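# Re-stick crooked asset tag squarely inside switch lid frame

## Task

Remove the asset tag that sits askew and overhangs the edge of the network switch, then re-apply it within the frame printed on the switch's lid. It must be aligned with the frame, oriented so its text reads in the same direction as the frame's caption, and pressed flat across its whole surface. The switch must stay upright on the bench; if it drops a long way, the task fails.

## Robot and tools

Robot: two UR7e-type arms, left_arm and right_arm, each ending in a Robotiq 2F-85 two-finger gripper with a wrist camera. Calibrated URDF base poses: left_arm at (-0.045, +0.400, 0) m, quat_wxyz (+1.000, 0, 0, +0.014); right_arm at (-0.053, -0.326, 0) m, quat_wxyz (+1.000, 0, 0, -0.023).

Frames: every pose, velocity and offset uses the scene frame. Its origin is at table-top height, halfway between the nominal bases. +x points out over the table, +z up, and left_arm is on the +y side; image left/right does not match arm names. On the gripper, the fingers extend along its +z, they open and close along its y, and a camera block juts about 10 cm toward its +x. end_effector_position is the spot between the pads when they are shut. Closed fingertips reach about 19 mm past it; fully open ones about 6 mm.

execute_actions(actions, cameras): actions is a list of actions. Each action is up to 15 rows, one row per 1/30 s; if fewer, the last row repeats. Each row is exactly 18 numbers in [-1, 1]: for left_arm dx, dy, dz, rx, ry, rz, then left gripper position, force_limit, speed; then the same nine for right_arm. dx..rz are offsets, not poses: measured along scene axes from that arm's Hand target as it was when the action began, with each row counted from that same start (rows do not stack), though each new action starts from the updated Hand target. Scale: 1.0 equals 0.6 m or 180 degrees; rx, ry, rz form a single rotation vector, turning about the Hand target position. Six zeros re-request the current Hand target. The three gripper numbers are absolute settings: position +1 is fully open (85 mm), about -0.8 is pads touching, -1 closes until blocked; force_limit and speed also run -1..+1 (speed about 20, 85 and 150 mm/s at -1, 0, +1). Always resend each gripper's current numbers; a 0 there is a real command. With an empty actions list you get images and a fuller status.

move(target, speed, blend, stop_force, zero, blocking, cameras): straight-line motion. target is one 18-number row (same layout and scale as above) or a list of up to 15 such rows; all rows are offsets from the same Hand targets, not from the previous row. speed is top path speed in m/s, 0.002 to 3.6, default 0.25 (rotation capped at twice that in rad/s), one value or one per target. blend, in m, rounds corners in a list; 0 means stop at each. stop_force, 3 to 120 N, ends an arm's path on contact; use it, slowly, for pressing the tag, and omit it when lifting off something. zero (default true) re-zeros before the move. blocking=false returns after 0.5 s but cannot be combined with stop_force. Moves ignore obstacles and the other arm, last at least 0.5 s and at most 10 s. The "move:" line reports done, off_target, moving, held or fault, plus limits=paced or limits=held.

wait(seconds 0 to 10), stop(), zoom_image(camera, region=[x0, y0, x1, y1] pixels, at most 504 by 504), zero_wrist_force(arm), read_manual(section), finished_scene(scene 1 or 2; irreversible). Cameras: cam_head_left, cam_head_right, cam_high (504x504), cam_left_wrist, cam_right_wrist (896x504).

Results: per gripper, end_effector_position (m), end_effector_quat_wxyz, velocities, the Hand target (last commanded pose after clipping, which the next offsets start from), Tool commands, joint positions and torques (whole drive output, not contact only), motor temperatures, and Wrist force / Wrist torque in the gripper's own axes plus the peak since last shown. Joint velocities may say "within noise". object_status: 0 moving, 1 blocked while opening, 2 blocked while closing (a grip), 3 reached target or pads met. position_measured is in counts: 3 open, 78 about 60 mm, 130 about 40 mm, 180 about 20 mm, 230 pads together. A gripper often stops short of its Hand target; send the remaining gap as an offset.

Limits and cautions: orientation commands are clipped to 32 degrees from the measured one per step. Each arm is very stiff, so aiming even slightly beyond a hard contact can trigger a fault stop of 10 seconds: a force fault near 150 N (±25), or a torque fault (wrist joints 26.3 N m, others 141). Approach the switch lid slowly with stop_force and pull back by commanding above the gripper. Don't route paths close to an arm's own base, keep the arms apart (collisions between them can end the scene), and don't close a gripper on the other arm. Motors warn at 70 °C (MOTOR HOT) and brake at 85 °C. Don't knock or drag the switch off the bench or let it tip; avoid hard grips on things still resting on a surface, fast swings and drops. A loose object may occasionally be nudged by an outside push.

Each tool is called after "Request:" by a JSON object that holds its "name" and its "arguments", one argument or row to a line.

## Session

Request:
{"name": "execute_actions", "arguments": {
  "actions": []
}}

Scene clock: 0.00 s.
left_arm: end_effector_position=(+0.4981, +0.4886, +0.2271) position_measured=3 object_status=3 end_effector_quat_wxyz=(+0.105, +0.805, -0.582, +0.045) | right_arm: end_effector_position=(+0.6688, -0.3596, +0.3429) position_measured=3 object_status=3 end_effector_quat_wxyz=(+0.134, +0.740, -0.650, +0.108)
Joint positions: left_arm=[-0.005 -1.382 1.632 -1.764 -1.793 -1.862] | right_arm=[3.445 -2.147 -0.799 -1.874 1.241 -1.425]
Joint velocities: within noise
Joint torques (N m): no reading
Motor temperatures (°C): left_arm=[37 31 33 44 32 43] | right_arm=[33 27 26 36 38 36]
Wrist force (N): no reading
Wrist torque (N m): no reading
Wrist force, peak (N): no reading
Hand target: left_arm +0.4981, +0.4886, +0.2271; +0.105, +0.805, -0.582, +0.045 | right_arm +0.6688, -0.3596, +0.3429; +0.134, +0.740, -0.650, +0.108
Tool commands: left_gripper/position=+1.0 left_gripper/force_limit=+1.0 left_gripper/speed=+1.0 right_gripper/position=+1.0 right_gripper/force_limit=+1.0 right_gripper/speed=+1.0

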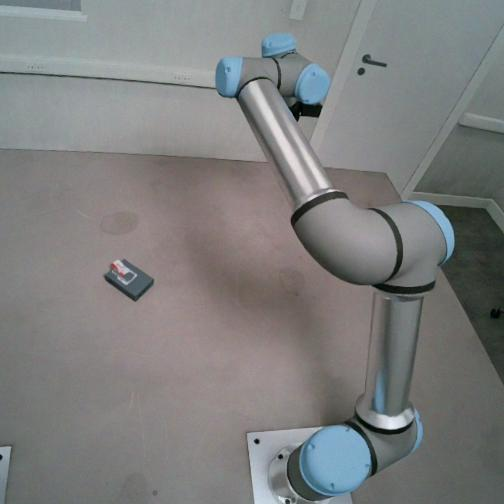

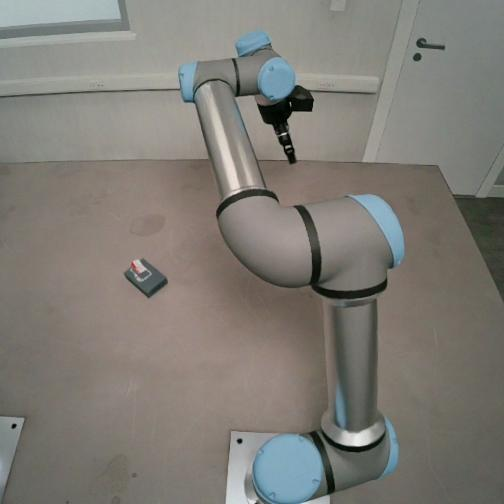

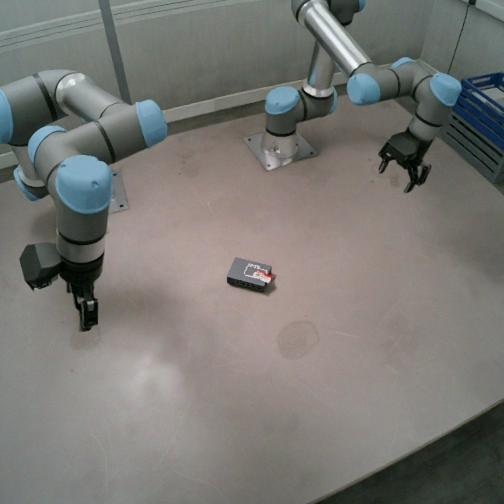

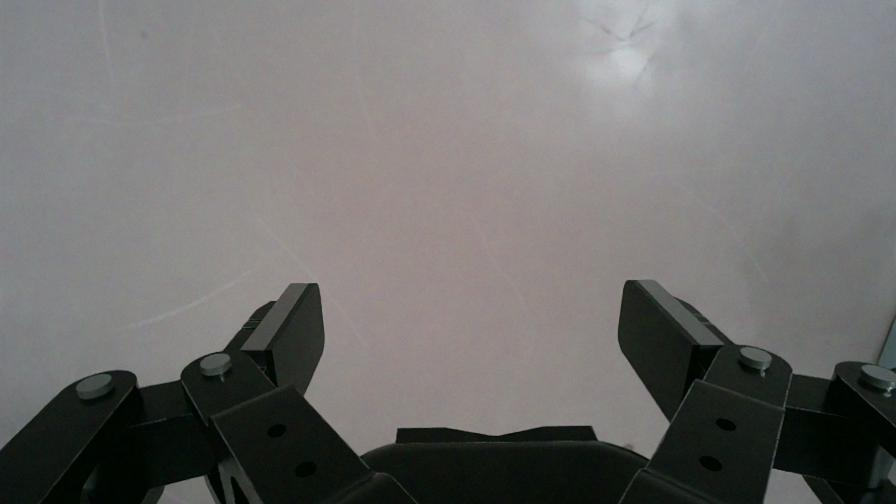

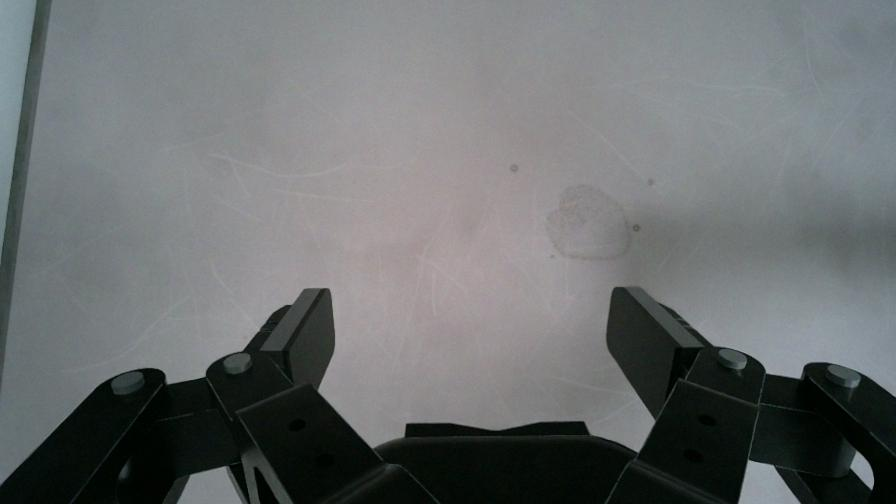

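Request:
{"name": "zoom_image", "arguments": {
  "camera": "cam_head_left",
  "region": [90, 240, 170, 310]
}}

Request:
{"name": "zoom_image", "arguments": {
  "camera": "cam_high",
  "region": [200, 240, 300, 310]
}}

Scaled by 6.300 from the camera's 504x504 image, which has a finer 720x720 frame.

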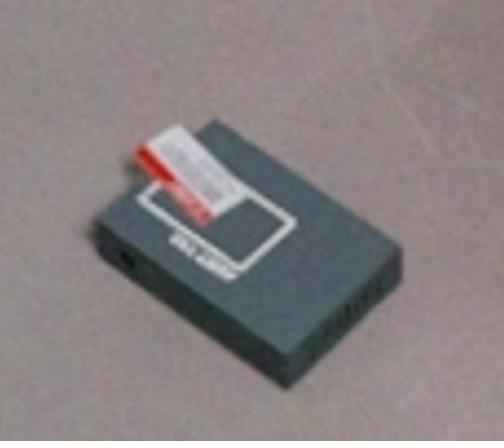

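Scaled by 5.040 from the camera's 504x504 image, which has a finer 720x720 frame.

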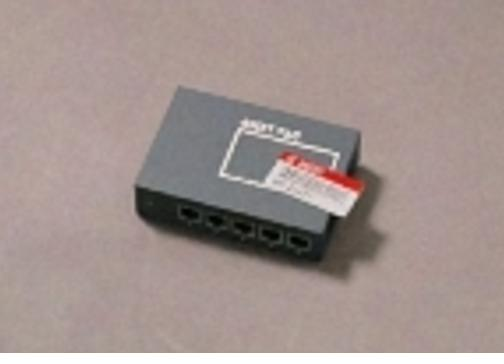

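Request:
{"name": "move", "arguments": {
  "target": [
    [0,0,0,0,0,0,1,1,1,-0.3663,0.4,-0.15,-0.0494,-0.2443,0.716,1,-0.3,-0.8],
    [0,0,0,0,0,0,1,1,1,-0.3663,0.5777,-0.305,-0.0494,-0.2443,0.716,1,-0.3,-0.8]
  ],
  "speed": 0.4,
  "blend": [0.05,0],
  "cameras": ["all"]
}}

Request:
{"name": "zoom_image", "arguments": {
  "camera": "cam_right_wrist",
  "region": [200, 0, 700, 400]
}}

Scene clock: 8.67 s.
left_arm: end_effector_position=(+0.4981, +0.4886, +0.2271) position_measured=3 object_status=3 end_effector_quat_wxyz=(+0.105, +0.805, -0.582, +0.045) | right_arm: end_effector_position=(+0.4490, -0.0130, +0.1599) position_measured=3 object_status=3 end_effector_quat_wxyz=(-0.194, +0.804, +0.375, +0.419)
Joint positions: left_arm=[-0.005 -1.382 1.632 -1.764 -1.793 -1.862] | right_arm=[3.923 -1.87 -2.334 0.447 1.681 -3.22]
Joint torques (N m): left_arm=[1.11 -30.95 -21.8 -2.71 -0.39 0.03] | right_arm=[13.83 18.67 22.82 5.47 -2.07 1.24]
Wrist force (N): left_arm=[-0.5 0.2 -0.2] | right_arm=[1.2 0.0 1.1]
Wrist torque (N m): left_arm=[0.02 0.06 -0.01] | right_arm=[-0.04 -0.38 -0.06]
Wrist force, peak (N): left_arm=[-0.8 0.5 -0.1] | right_arm=[0.3 -1.2 3.1]
Hand target: left_arm +0.4981, +0.4886, +0.2271; +0.105, +0.805, -0.582, +0.045 | right_arm +0.4490, -0.0130, +0.1599; -0.194, +0.804, +0.375, +0.419
Off the commanded pose: left_arm 0.000 m, 0 deg | right_arm 0.000 m, 0 deg.
move: done

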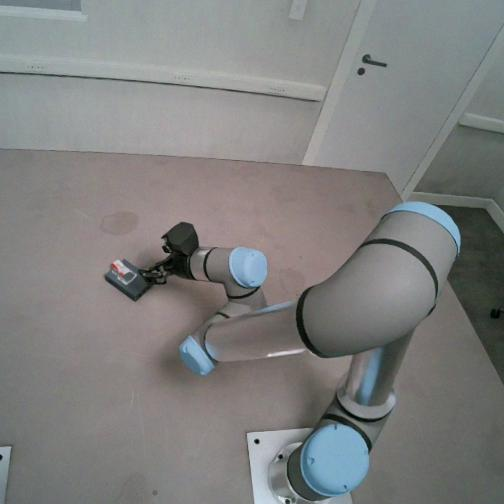

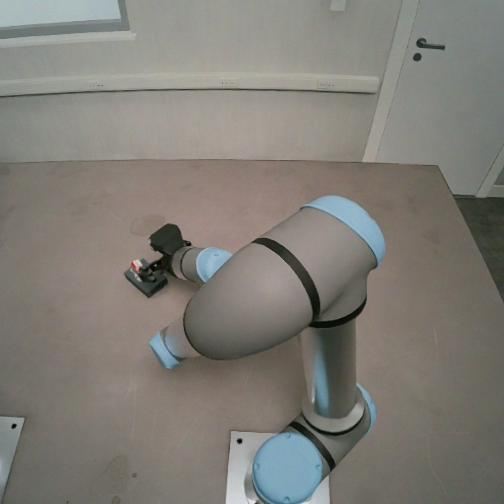

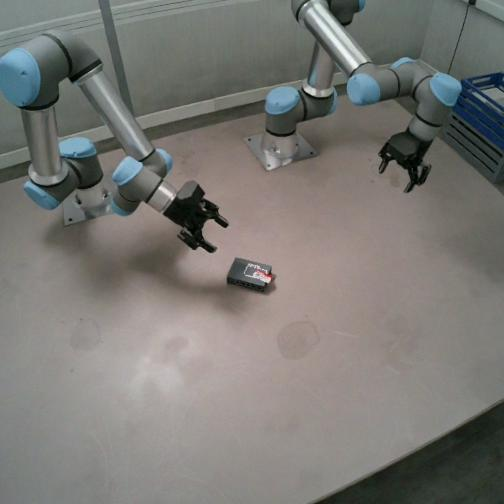

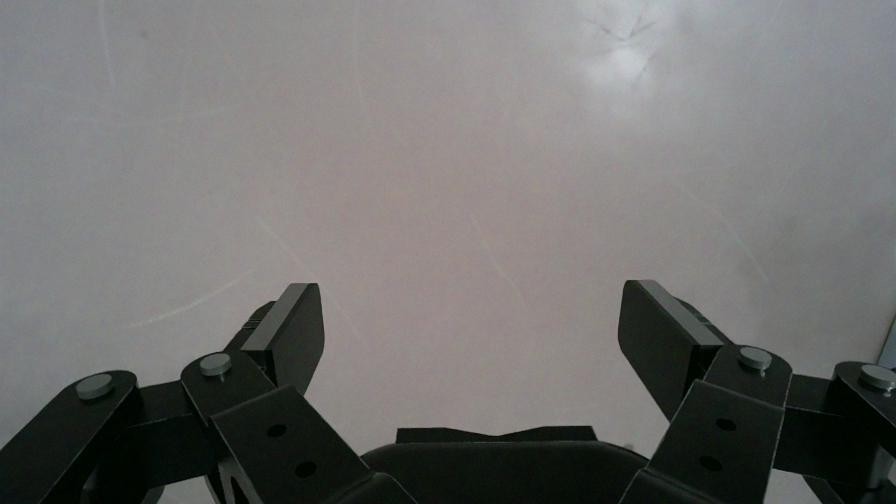

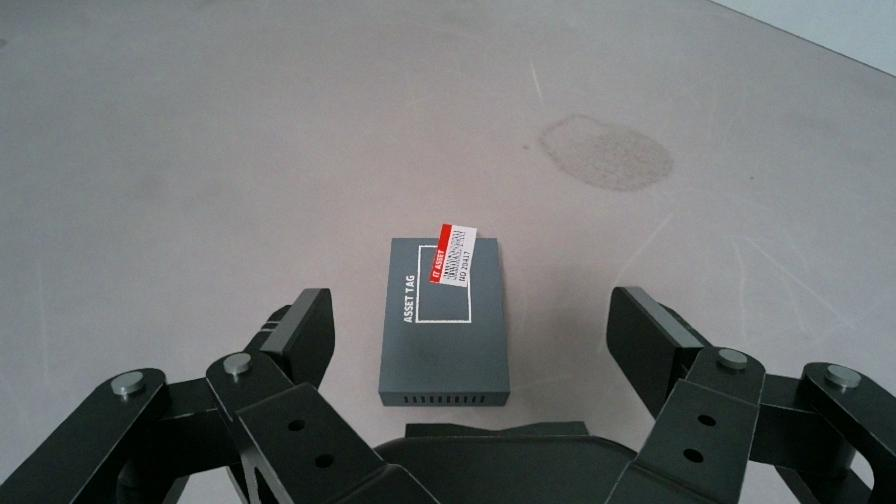

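Scaled by 1.008 from the camera's 896x504 image, which has a finer 1280x720 frame.

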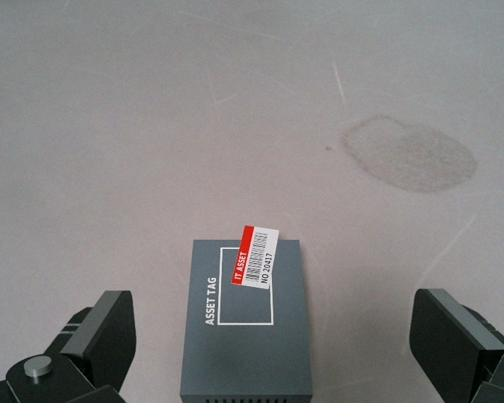

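Request:
{"name": "move", "arguments": {
  "target": [0,0,0,0,0,0,1,1,1,0.0128,0.0438,-0.175,0,0,0.0022,1,-0.3,-0.8],
  "speed": 0.15,
  "cameras": ["cam_right_wrist"]
}}

Request:
{"name": "zoom_image", "arguments": {
  "camera": "cam_right_wrist",
  "region": [250, 50, 690, 410]
}}

Scene clock: 12.80 s.
left_arm: end_effector_position=(+0.4981, +0.4886, +0.2271) position_measured=3 object_status=3 end_effector_quat_wxyz=(+0.105, +0.805, -0.582, +0.045) | right_arm: end_effector_position=(+0.4567, +0.0133, +0.0549) position_measured=3 object_status=3 end_effector_quat_wxyz=(-0.196, +0.803, +0.377, +0.418)
Joint positions: left_arm=[-0.005 -1.382 1.632 -1.764 -1.793 -1.862] | right_arm=[3.956 -2.207 -2.292 0.743 1.66 -3.206]
Joint torques (N m): left_arm=[2.34 -30.72 -21.18 -2.8 -0.47 0.12] | right_arm=[12.99 26.88 15.86 5.34 -1.99 1.18]
Wrist force (N): left_arm=[-0.5 0.0 0.2] | right_arm=[1.1 -0.1 1.1]
Wrist torque (N m): left_arm=[0.00 0.08 -0.01] | right_arm=[-0.04 -0.37 -0.06]
Wrist force, peak (N): left_arm=[-0.7 0.2 -0.3] | right_arm=[2.3 0.0 0.3]
Hand target: left_arm +0.4981, +0.4886, +0.2271; +0.105, +0.805, -0.582, +0.045 | right_arm +0.4567, +0.0133, +0.0549; -0.196, +0.803, +0.377, +0.418
Off the commanded pose: left_arm 0.000 m, 0 deg | right_arm 0.000 m, 0 deg.
move: done
Images, in order (width x height): cam_right_wrist 896x504.

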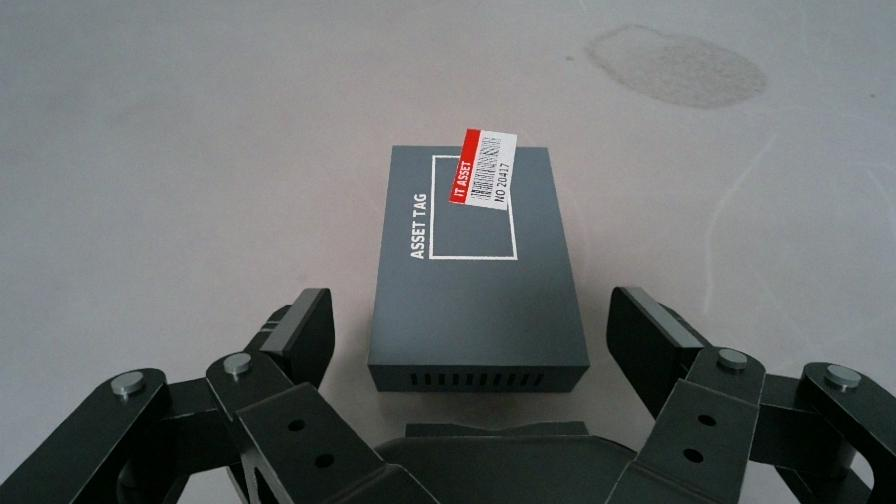

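Scaled by 1.145 from the camera's 896x504 image, which has a finer 1280x720 frame.

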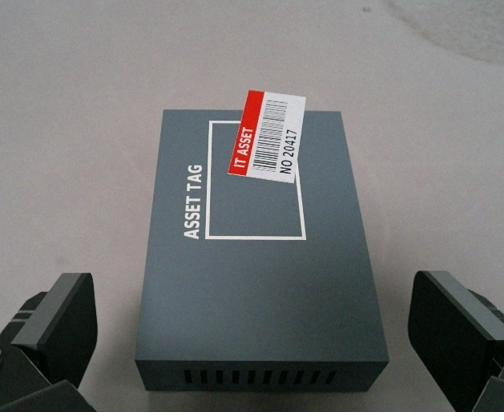

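Request:
{"name": "move", "arguments": {
  "target": [0,0,0,0,0,0,1,1,1,0.0162,0.0152,-0.065,0,0,0,1,-0.3,-0.8],
  "speed": 0.05,
  "stop_force": 6
}}

Request:
{"name": "move", "arguments": {
  "target": [0,0,0,0,0,0,1,1,1,0,0,0,0,0,0,-1,0,-1],
  "cameras": ["cam_right_wrist"]
}}

Scene clock: 16.93 s.
left_arm: end_effector_position=(+0.4981, +0.4886, +0.2271) position_measured=3 object_status=3 end_effector_quat_wxyz=(+0.105, +0.805, -0.582, +0.045) | right_arm: end_effector_position=(+0.4664, +0.0224, +0.0159) position_measured=3 object_status=3 end_effector_quat_wxyz=(-0.196, +0.803, +0.377, +0.418)
Joint positions: left_arm=[-0.005 -1.382 1.632 -1.764 -1.793 -1.862] | right_arm=[3.955 -2.332 -2.238 0.814 1.66 -3.206]
Joint torques (N m): left_arm=[3.33 -31.05 -22.49 -2.81 -0.48 0.2] | right_arm=[-11.62 28.44 14.73 5.26 2.26 -1.77]
Wrist force (N): left_arm=[-0.4 0.0 -0.1] | right_arm=[1.3 0.1 1.1]
Wrist torque (N m): left_arm=[-0.01 0.05 -0.01] | right_arm=[-0.02 -0.41 -0.06]
Wrist force, peak (N): left_arm=[-0.9 -0.1 0.1] | right_arm=[1.5 0.2 1.6]
Hand target: left_arm +0.4981, +0.4886, +0.2271; +0.105, +0.805, -0.582, +0.045 | right_arm +0.4664, +0.0224, +0.0159; -0.196, +0.803, +0.377, +0.418
Off the commanded pose: left_arm 0.000 m, 0 deg | right_arm 0.000 m, 0 deg.
move: done

Scene clock: 18.03 s.
left_arm: end_effector_position=(+0.4981, +0.4886, +0.2271) position_measured=3 object_status=3 end_effector_quat_wxyz=(+0.105, +0.805, -0.582, +0.045) | right_arm: end_effector_position=(+0.4664, +0.0224, +0.0159) position_measured=37 object_status=0 end_effector_quat_wxyz=(-0.196, +0.803, +0.377, +0.418)
Joint positions: left_arm=[-0.005 -1.382 1.632 -1.764 -1.793 -1.862] | right_arm=[3.955 -2.332 -2.238 0.814 1.66 -3.206]
Joint torques (N m): left_arm=[3.68 -30.99 -22.59 -2.89 -0.66 0.08] | right_arm=[-8.68 27.95 12.59 0.9 2.11 -1.43]
Wrist force (N): left_arm=[-0.3 -0.1 0.2] | right_arm=[9.7 -0.1 -9.2]
Wrist torque (N m): left_arm=[-0.03 0.04 -0.01] | right_arm=[-0.15 -0.66 -0.16]
Wrist force, peak (N): left_arm=[-0.6 0.0 0.0] | right_arm=[9.7 -0.1 -9.2]
Hand target: left_arm +0.4981, +0.4886, +0.2271; +0.105, +0.805, -0.582, +0.045 | right_arm +0.4664, +0.0224, +0.0159; -0.196, +0.803, +0.377, +0.418
Off the commanded pose: left_arm 0.000 m, 0 deg | right_arm 0.000 m, 0 deg.
move: done
Images, in order (width x height): cam_right_wrist 896x504.

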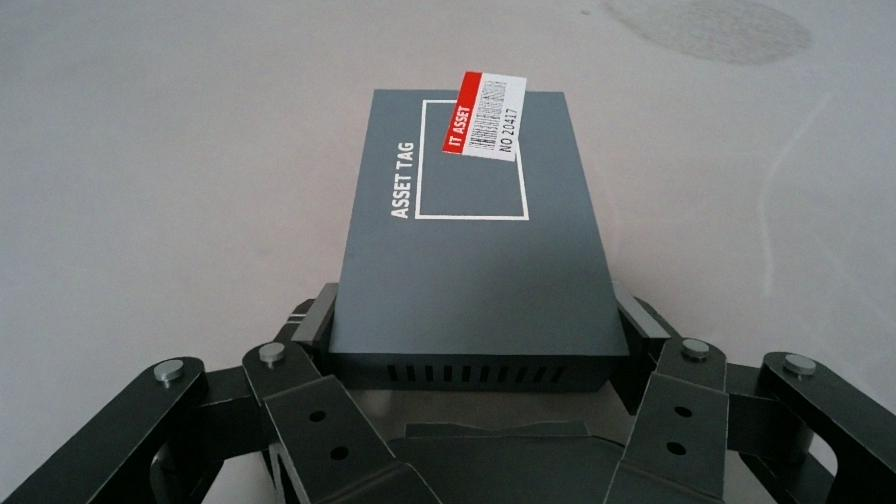

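Request:
{"name": "move", "arguments": {
  "target": [
    [-0.047,-0.398,0.1215,-0.2935,0.2386,0.3706,-0.25,0.5,-0.5,0,0,0.1,0,0,0,-1,0,-1],
    [-0.047,-0.45,0.05,-0.2935,0.2386,0.3706,-0.25,0.5,-0.5,0.0562,-0.1185,0.1335,0,0,0.2811,-1,0,-1],
    [-0.0512,-0.6148,-0.1468,-0.2935,0.2386,0.3706,-0.25,0.5,-0.5,0.0562,-0.1185,0.1335,0,0,0.2811,-1,0,-1]
  ],
  "speed": [0.3,0.25,0.2],
  "blend": [0.03,0.03,0],
  "cameras": ["all"]
}}

Request:
{"name": "zoom_image", "arguments": {
  "camera": "cam_left_wrist",
  "region": [390, 110, 550, 320]
}}

Request:
{"name": "zoom_image", "arguments": {
  "camera": "cam_right_wrist",
  "region": [370, 20, 600, 240]
}}

Scene clock: 27.57 s.
left_arm: end_effector_position=(+0.4674, +0.1197, +0.1391) position_measured=160 object_status=3 end_effector_quat_wxyz=(+0.571, +0.815, +0.078, +0.055) | right_arm: end_effector_position=(+0.5001, -0.0487, +0.0960) position_measured=37 object_status=2 end_effector_quat_wxyz=(-0.356, +0.565, +0.684, +0.294)
Joint positions: left_arm=[-0.408 -0.949 2.138 -3.739 -2.483 -4.224] | right_arm=[3.531 -2.141 -1.863 -0.492 2.513 -4.449]
Joint torques (N m): left_arm=[-6.71 -28.5 -16.78 -4.72 1.06 -2.02] | right_arm=[-11.76 37.17 26.82 1.11 0.33 -1.8]
Wrist force (N): left_arm=[0.0 0.2 0.1] | right_arm=[-1.7 0.2 2.8]
Wrist torque (N m): left_arm=[0.32 0.08 -0.02] | right_arm=[0.01 -0.43 0.15]
Wrist force, peak (N): left_arm=[-0.4 -1.0 1.7] | right_arm=[9.6 -0.3 -9.7]
Hand target: left_arm +0.4674, +0.1197, +0.1390; +0.571, +0.815, +0.078, +0.055 | right_arm +0.5001, -0.0487, +0.0960; -0.356, +0.565, +0.684, +0.294
Off the commanded pose: left_arm 0.000 m, 0 deg | right_arm 0.000 m, 0 deg.
move: done

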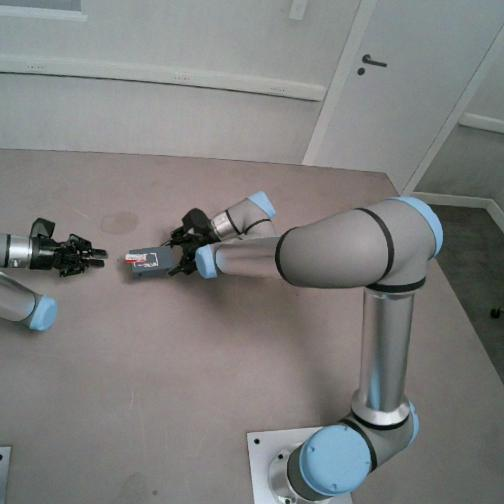

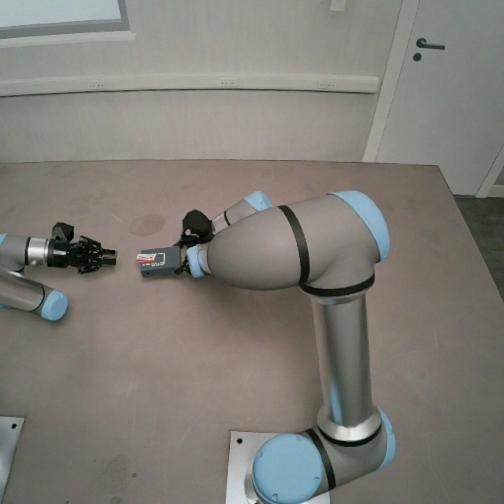

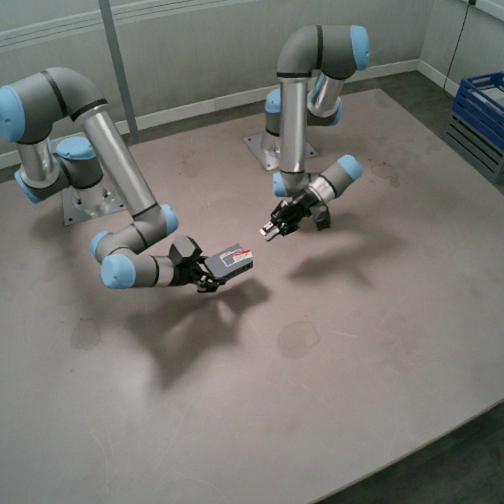

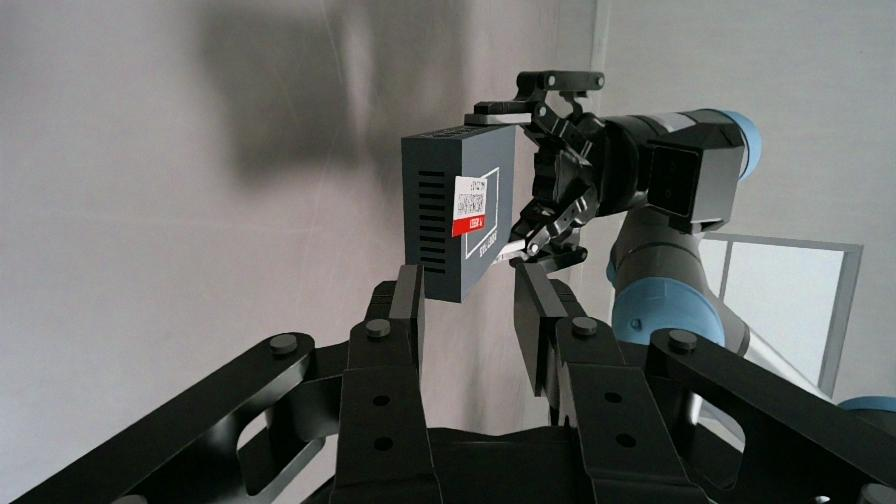

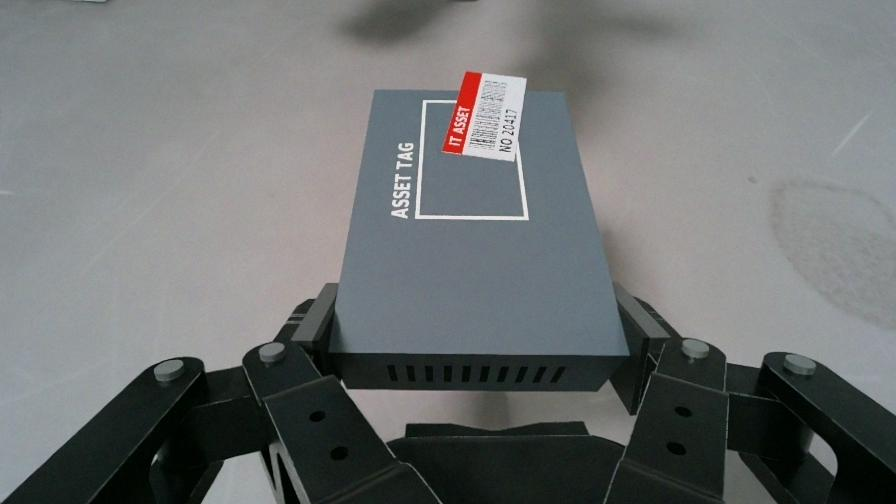

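Scaled by 2.400 from the camera's 896x504 image, which has a finer 1280x720 frame.

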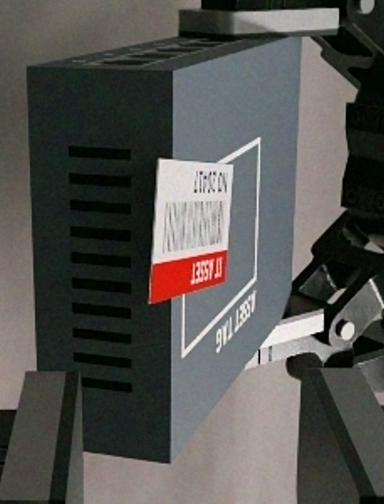

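Scaled by 2.191 from the camera's 896x504 image, which has a finer 1280x720 frame.

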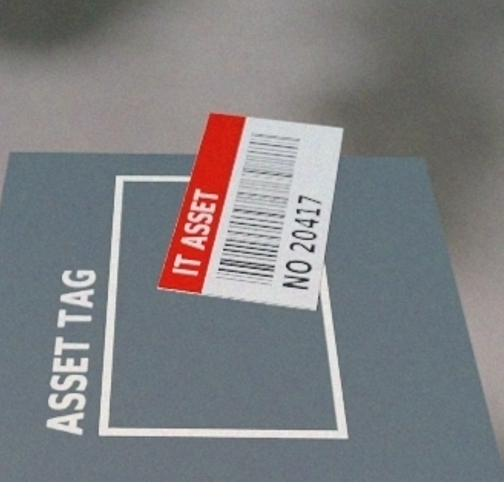

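Request:
{"name": "move", "arguments": {
  "target": [
    [0.0292,-0.0407,-0.0253,0,0,0,-0.25,0.5,-0.5,0,0,0,0,0,0,-1,0,-1],
    [0.0382,-0.0868,-0.0425,0,0,0,-0.25,0.5,-0.5,0,0,0,0,0,0,-1,0,-1]
  ],
  "speed": [0.1,0.04],
  "stop_force": 10,
  "cameras": ["cam_left_wrist","cam_right_wrist"]
}}

Request:
{"name": "zoom_image", "arguments": {
  "camera": "cam_left_wrist",
  "region": [390, 110, 550, 320]
}}

Request:
{"name": "zoom_image", "arguments": {
  "camera": "cam_right_wrist",
  "region": [370, 0, 600, 240]
}}

Scene clock: 35.33 s.
left_arm: end_effector_position=(+0.4903, +0.0676, +0.1135) position_measured=160 object_status=3 end_effector_quat_wxyz=(+0.571, +0.815, +0.078, +0.055) | right_arm: end_effector_position=(+0.5001, -0.0487, +0.0960) position_measured=37 object_status=2 end_effector_quat_wxyz=(-0.356, +0.565, +0.684, +0.294)
Joint positions: left_arm=[-0.49 -0.842 2.03 -3.791 -2.414 -4.293] | right_arm=[3.531 -2.141 -1.863 -0.492 2.513 -4.449]
Joint torques (N m): left_arm=[-6.49 -33.03 -16.96 -4.78 1.13 -1.99] | right_arm=[-10.94 36.56 26.52 1.26 0.37 -1.76]
Wrist force (N): left_arm=[0.0 -0.4 0.6] | right_arm=[-1.7 0.2 3.0]
Wrist torque (N m): left_arm=[0.22 0.08 -0.02] | right_arm=[0.01 -0.43 0.15]
Wrist force, peak (N): left_arm=[0.5 -0.4 0.9] | right_arm=[-1.9 0.3 3.2]
Hand target: left_arm +0.4903, +0.0676, +0.1135; +0.571, +0.815, +0.078, +0.055 | right_arm +0.5001, -0.0487, +0.0960; -0.356, +0.565, +0.684, +0.294
Off the commanded pose: left_arm 0.000 m, 0 deg | right_arm 0.000 m, 0 deg.
move: done
Images, in order (width x height): cam_left_wrist 896x504, cam_right_wrist 896x504.

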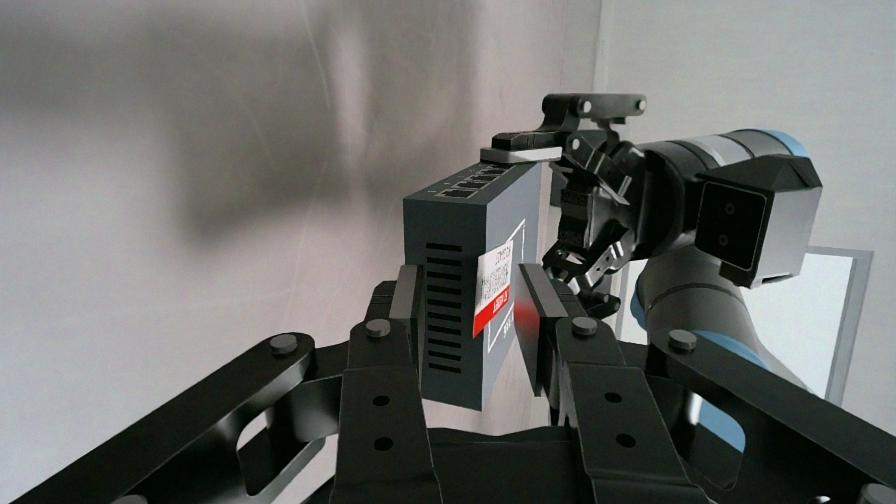

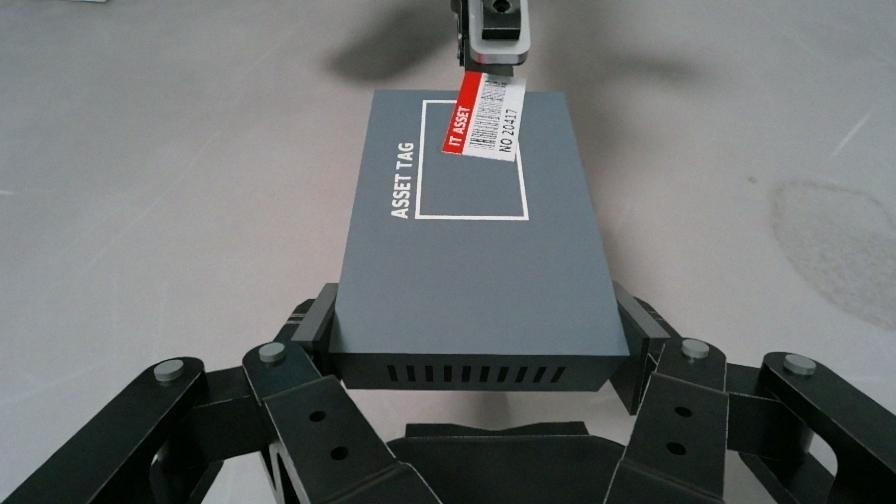

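Scaled by 2.400 from the camera's 896x504 image, which has a finer 1280x720 frame.

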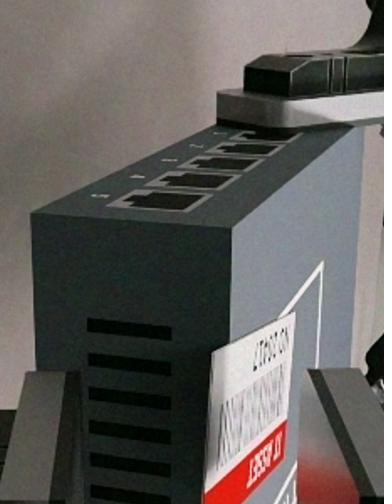

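Scaled by 2.100 from the camera's 896x504 image, which has a finer 1280x720 frame.

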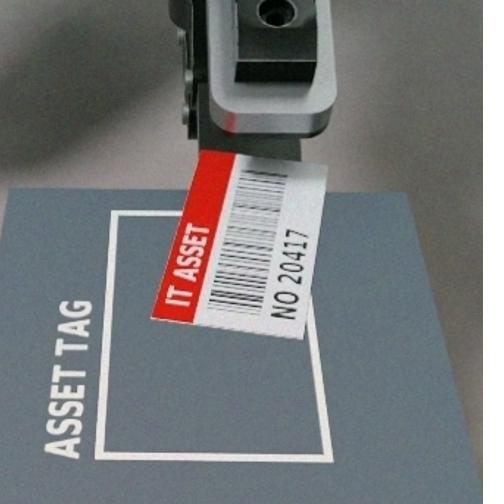

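Request:
{"name": "move", "arguments": {
  "target": [0,0,0,0,0,0,-1,0.5,-1,0,0,0,0,0,0,-1,0,-1],
  "cameras": ["cam_left_wrist","cam_right_wrist"]
}}

Request:
{"name": "zoom_image", "arguments": {
  "camera": "cam_left_wrist",
  "region": [390, 110, 550, 320]
}}

Request:
{"name": "zoom_image", "arguments": {
  "camera": "cam_right_wrist",
  "region": [370, 0, 600, 240]
}}

Scene clock: 38.93 s.
left_arm: end_effector_position=(+0.4903, +0.0676, +0.1136) position_measured=231 object_status=0 end_effector_quat_wxyz=(+0.571, +0.815, +0.078, +0.055) | right_arm: end_effector_position=(+0.5001, -0.0487, +0.0959) position_measured=37 object_status=2 end_effector_quat_wxyz=(-0.356, +0.565, +0.684, +0.294)
Joint positions: left_arm=[-0.49 -0.842 2.03 -3.791 -2.414 -4.293] | right_arm=[3.531 -2.141 -1.863 -0.492 2.513 -4.449]
Joint torques (N m): left_arm=[-5.8 -31.89 -13.91 -1.61 1.02 -2.04] | right_arm=[-9.21 40.3 25.9 3.28 4.97 -1.82]
Wrist force (N): left_arm=[0.2 5.0 -3.1] | right_arm=[-8.6 0.2 5.4]
Wrist torque (N m): left_arm=[0.13 0.08 -0.01] | right_arm=[0.04 -0.82 0.25]
Wrist force, peak (N): left_arm=[-0.2 5.2 -3.2] | right_arm=[-8.6 0.2 5.4]
Hand target: left_arm +0.4903, +0.0676, +0.1135; +0.571, +0.815, +0.078, +0.055 | right_arm +0.5001, -0.0487, +0.0960; -0.356, +0.565, +0.684, +0.294
Off the commanded pose: left_arm 0.000 m, 0 deg | right_arm 0.000 m, 0 deg.
move: done
Images, in order (width x height): cam_left_wrist 896x504, cam_right_wrist 896x504.

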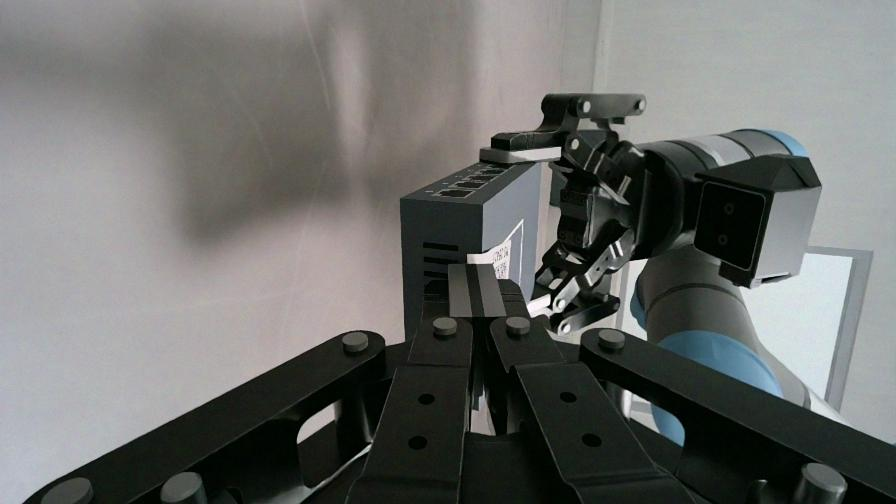

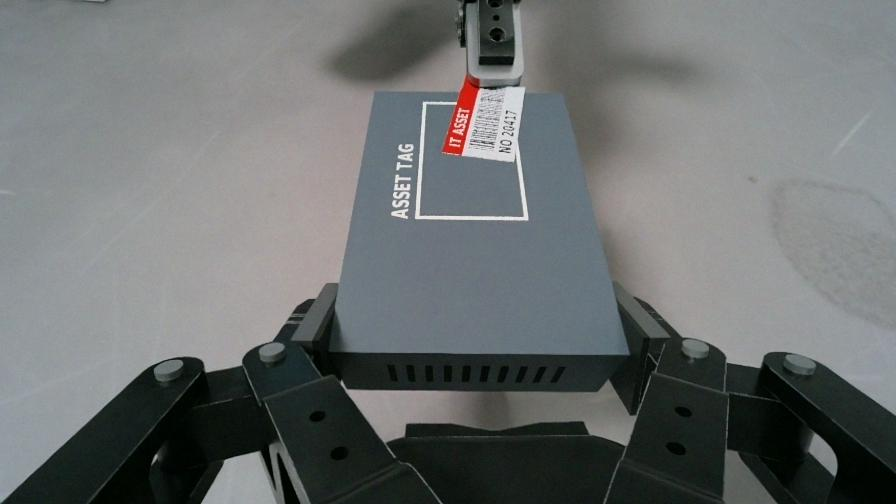

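Scaled by 2.400 from the camera's 896x504 image, which has a finer 1280x720 frame.

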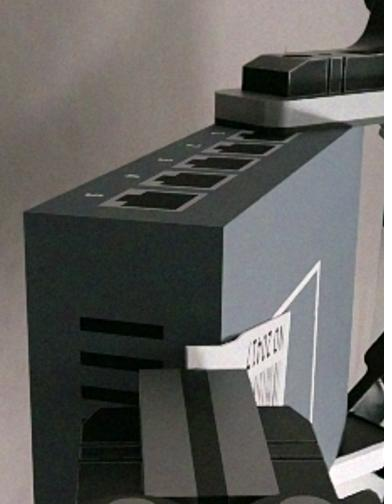

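Scaled by 2.100 from the camera's 896x504 image, which has a finer 1280x720 frame.

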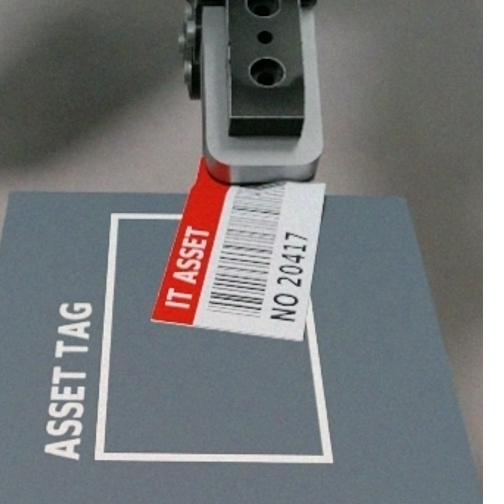

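Request:
{"name": "move", "arguments": {
  "target": [
    [0,0,0,0,0,0,-0.25,0.5,-0.5,0,0,0,0,0,0,-1,0,-1],
    [0,0,0.0055,0,0,0,-0.25,0.5,-0.5,0,0,0,0,0,0,-1,0,-1],
    [0,0,0.0055,0,0,0,-1,0.5,-1,0,0,0,0,0,0,-1,0,-1]
  ],
  "speed": 0.05,
  "cameras": ["cam_left_wrist","cam_right_wrist"]
}}

Request:
{"name": "zoom_image", "arguments": {
  "camera": "cam_left_wrist",
  "region": [390, 110, 550, 320]
}}

Request:
{"name": "zoom_image", "arguments": {
  "camera": "cam_right_wrist",
  "region": [370, 0, 600, 240]
}}

Scene clock: 44.17 s.
left_arm: end_effector_position=(+0.4903, +0.0676, +0.1168) position_measured=231 object_status=0 end_effector_quat_wxyz=(+0.571, +0.815, +0.078, +0.055) | right_arm: end_effector_position=(+0.5001, -0.0487, +0.0960) position_measured=37 object_status=2 end_effector_quat_wxyz=(-0.356, +0.565, +0.684, +0.294)
Joint positions: left_arm=[-0.49 -0.85 2.031 -3.784 -2.414 -4.293] | right_arm=[3.531 -2.141 -1.863 -0.492 2.513 -4.45]
Joint torques (N m): left_arm=[-4.92 -44.03 -2.94 -0.84 0.63 1.65] | right_arm=[5.69 35.49 23.51 1.92 1.93 -1.37]
Wrist force (N): left_arm=[0.0 2.0 0.4] | right_arm=[-3.5 0.6 4.7]
Wrist torque (N m): left_arm=[0.21 0.05 -0.01] | right_arm=[0.07 -0.54 0.17]
Wrist force, peak (N): left_arm=[0.1 5.5 -3.0] | right_arm=[-8.8 0.5 5.2]
Hand target: left_arm +0.4903, +0.0676, +0.1168; +0.571, +0.815, +0.078, +0.055 | right_arm +0.5001, -0.0487, +0.0960; -0.356, +0.565, +0.684, +0.294
Off the commanded pose: left_arm 0.000 m, 0 deg | right_arm 0.000 m, 0 deg.
move: done
Images, in order (width x height): cam_left_wrist 896x504, cam_right_wrist 896x504.

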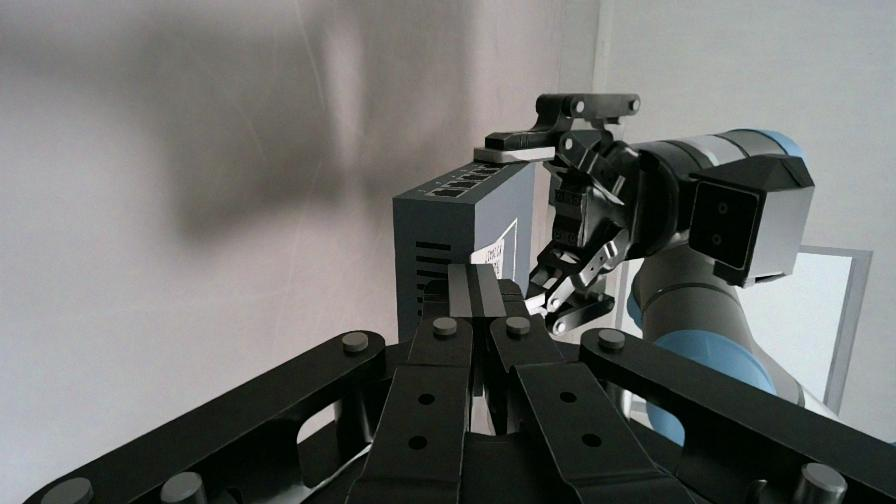

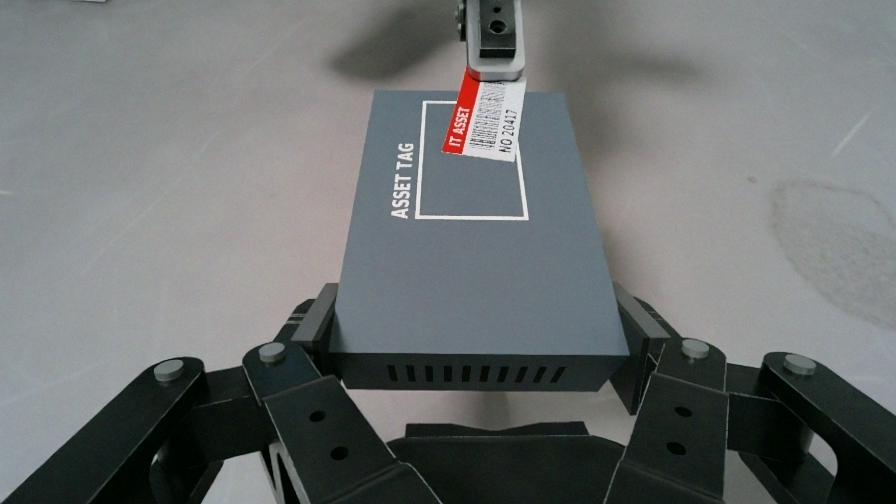

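Scaled by 2.400 from the camera's 896x504 image, which has a finer 1280x720 frame.

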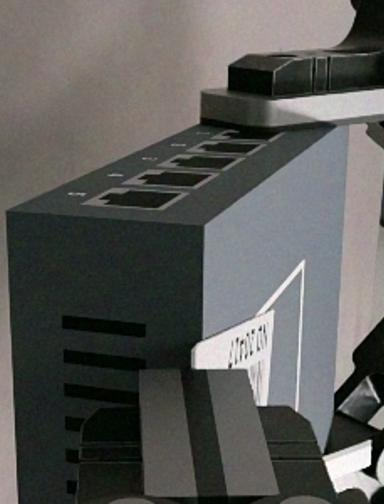

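Scaled by 2.100 from the camera's 896x504 image, which has a finer 1280x720 frame.

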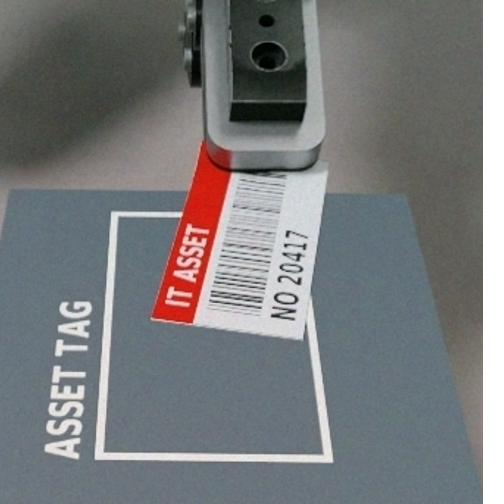

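Request:
{"name": "move", "arguments": {
  "target": [
    [0.0017,-0.0085,0.0117,0.0546,0.0106,0,-1,0.5,-1,0,0,0,0,0,0,-1,0,-1],
    [0.0039,-0.0198,0.0328,0.109,0.0212,0,-1,0.5,-1,0,0,0,0,0,0,-1,0,-1]
  ],
  "speed": 0.025,
  "blend": 0.005,
  "cameras": ["cam_right_wrist"]
}}

Request:
{"name": "zoom_image", "arguments": {
  "camera": "cam_right_wrist",
  "region": [370, 0, 600, 240]
}}

Scene clock: 53.57 s.
left_arm: end_effector_position=(+0.4926, +0.0557, +0.1365) position_measured=231 object_status=3 end_effector_quat_wxyz=(+0.421, +0.902, +0.087, +0.040) | right_arm: end_effector_position=(+0.5001, -0.0487, +0.0960) position_measured=37 object_status=2 end_effector_quat_wxyz=(-0.356, +0.565, +0.684, +0.294)
Joint positions: left_arm=[-0.578 -1.124 2.023 -3.148 -2.172 -4.101] | right_arm=[3.531 -2.141 -1.863 -0.492 2.513 -4.45]
Joint torques (N m): left_arm=[-6.46 -44.19 -23.04 -1.61 1.19 2.22] | right_arm=[10.12 35.18 12.45 2.99 0.88 -0.34]
Wrist force (N): left_arm=[-0.5 -0.8 1.0] | right_arm=[-0.3 0.9 2.5]
Wrist torque (N m): left_arm=[0.18 0.03 -0.11] | right_arm=[0.01 -0.41 0.17]
Wrist force, peak (N): left_arm=[0.4 -4.2 -13.6] | right_arm=[-12.9 -0.2 -7.7]
Hand target: left_arm +0.4926, +0.0557, +0.1365; +0.421, +0.902, +0.087, +0.040 | right_arm +0.5001, -0.0487, +0.0960; -0.356, +0.565, +0.684, +0.294
Off the commanded pose: left_arm 0.000 m, 0 deg | right_arm 0.000 m, 0 deg.
move: done
Images, in order (width x height): cam_right_wrist 896x504.

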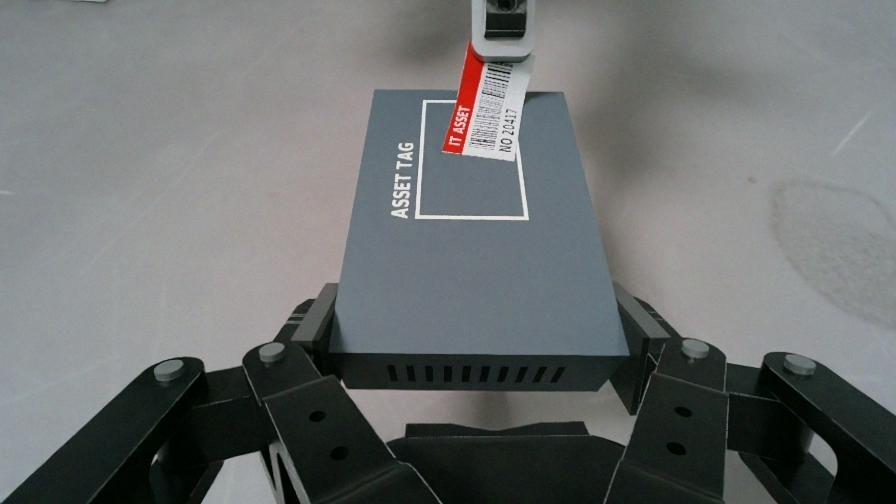

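Scaled by 2.100 from the camera's 896x504 image, which has a finer 1280x720 frame.

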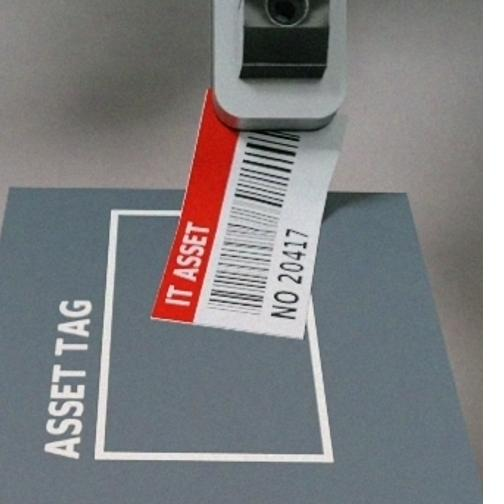

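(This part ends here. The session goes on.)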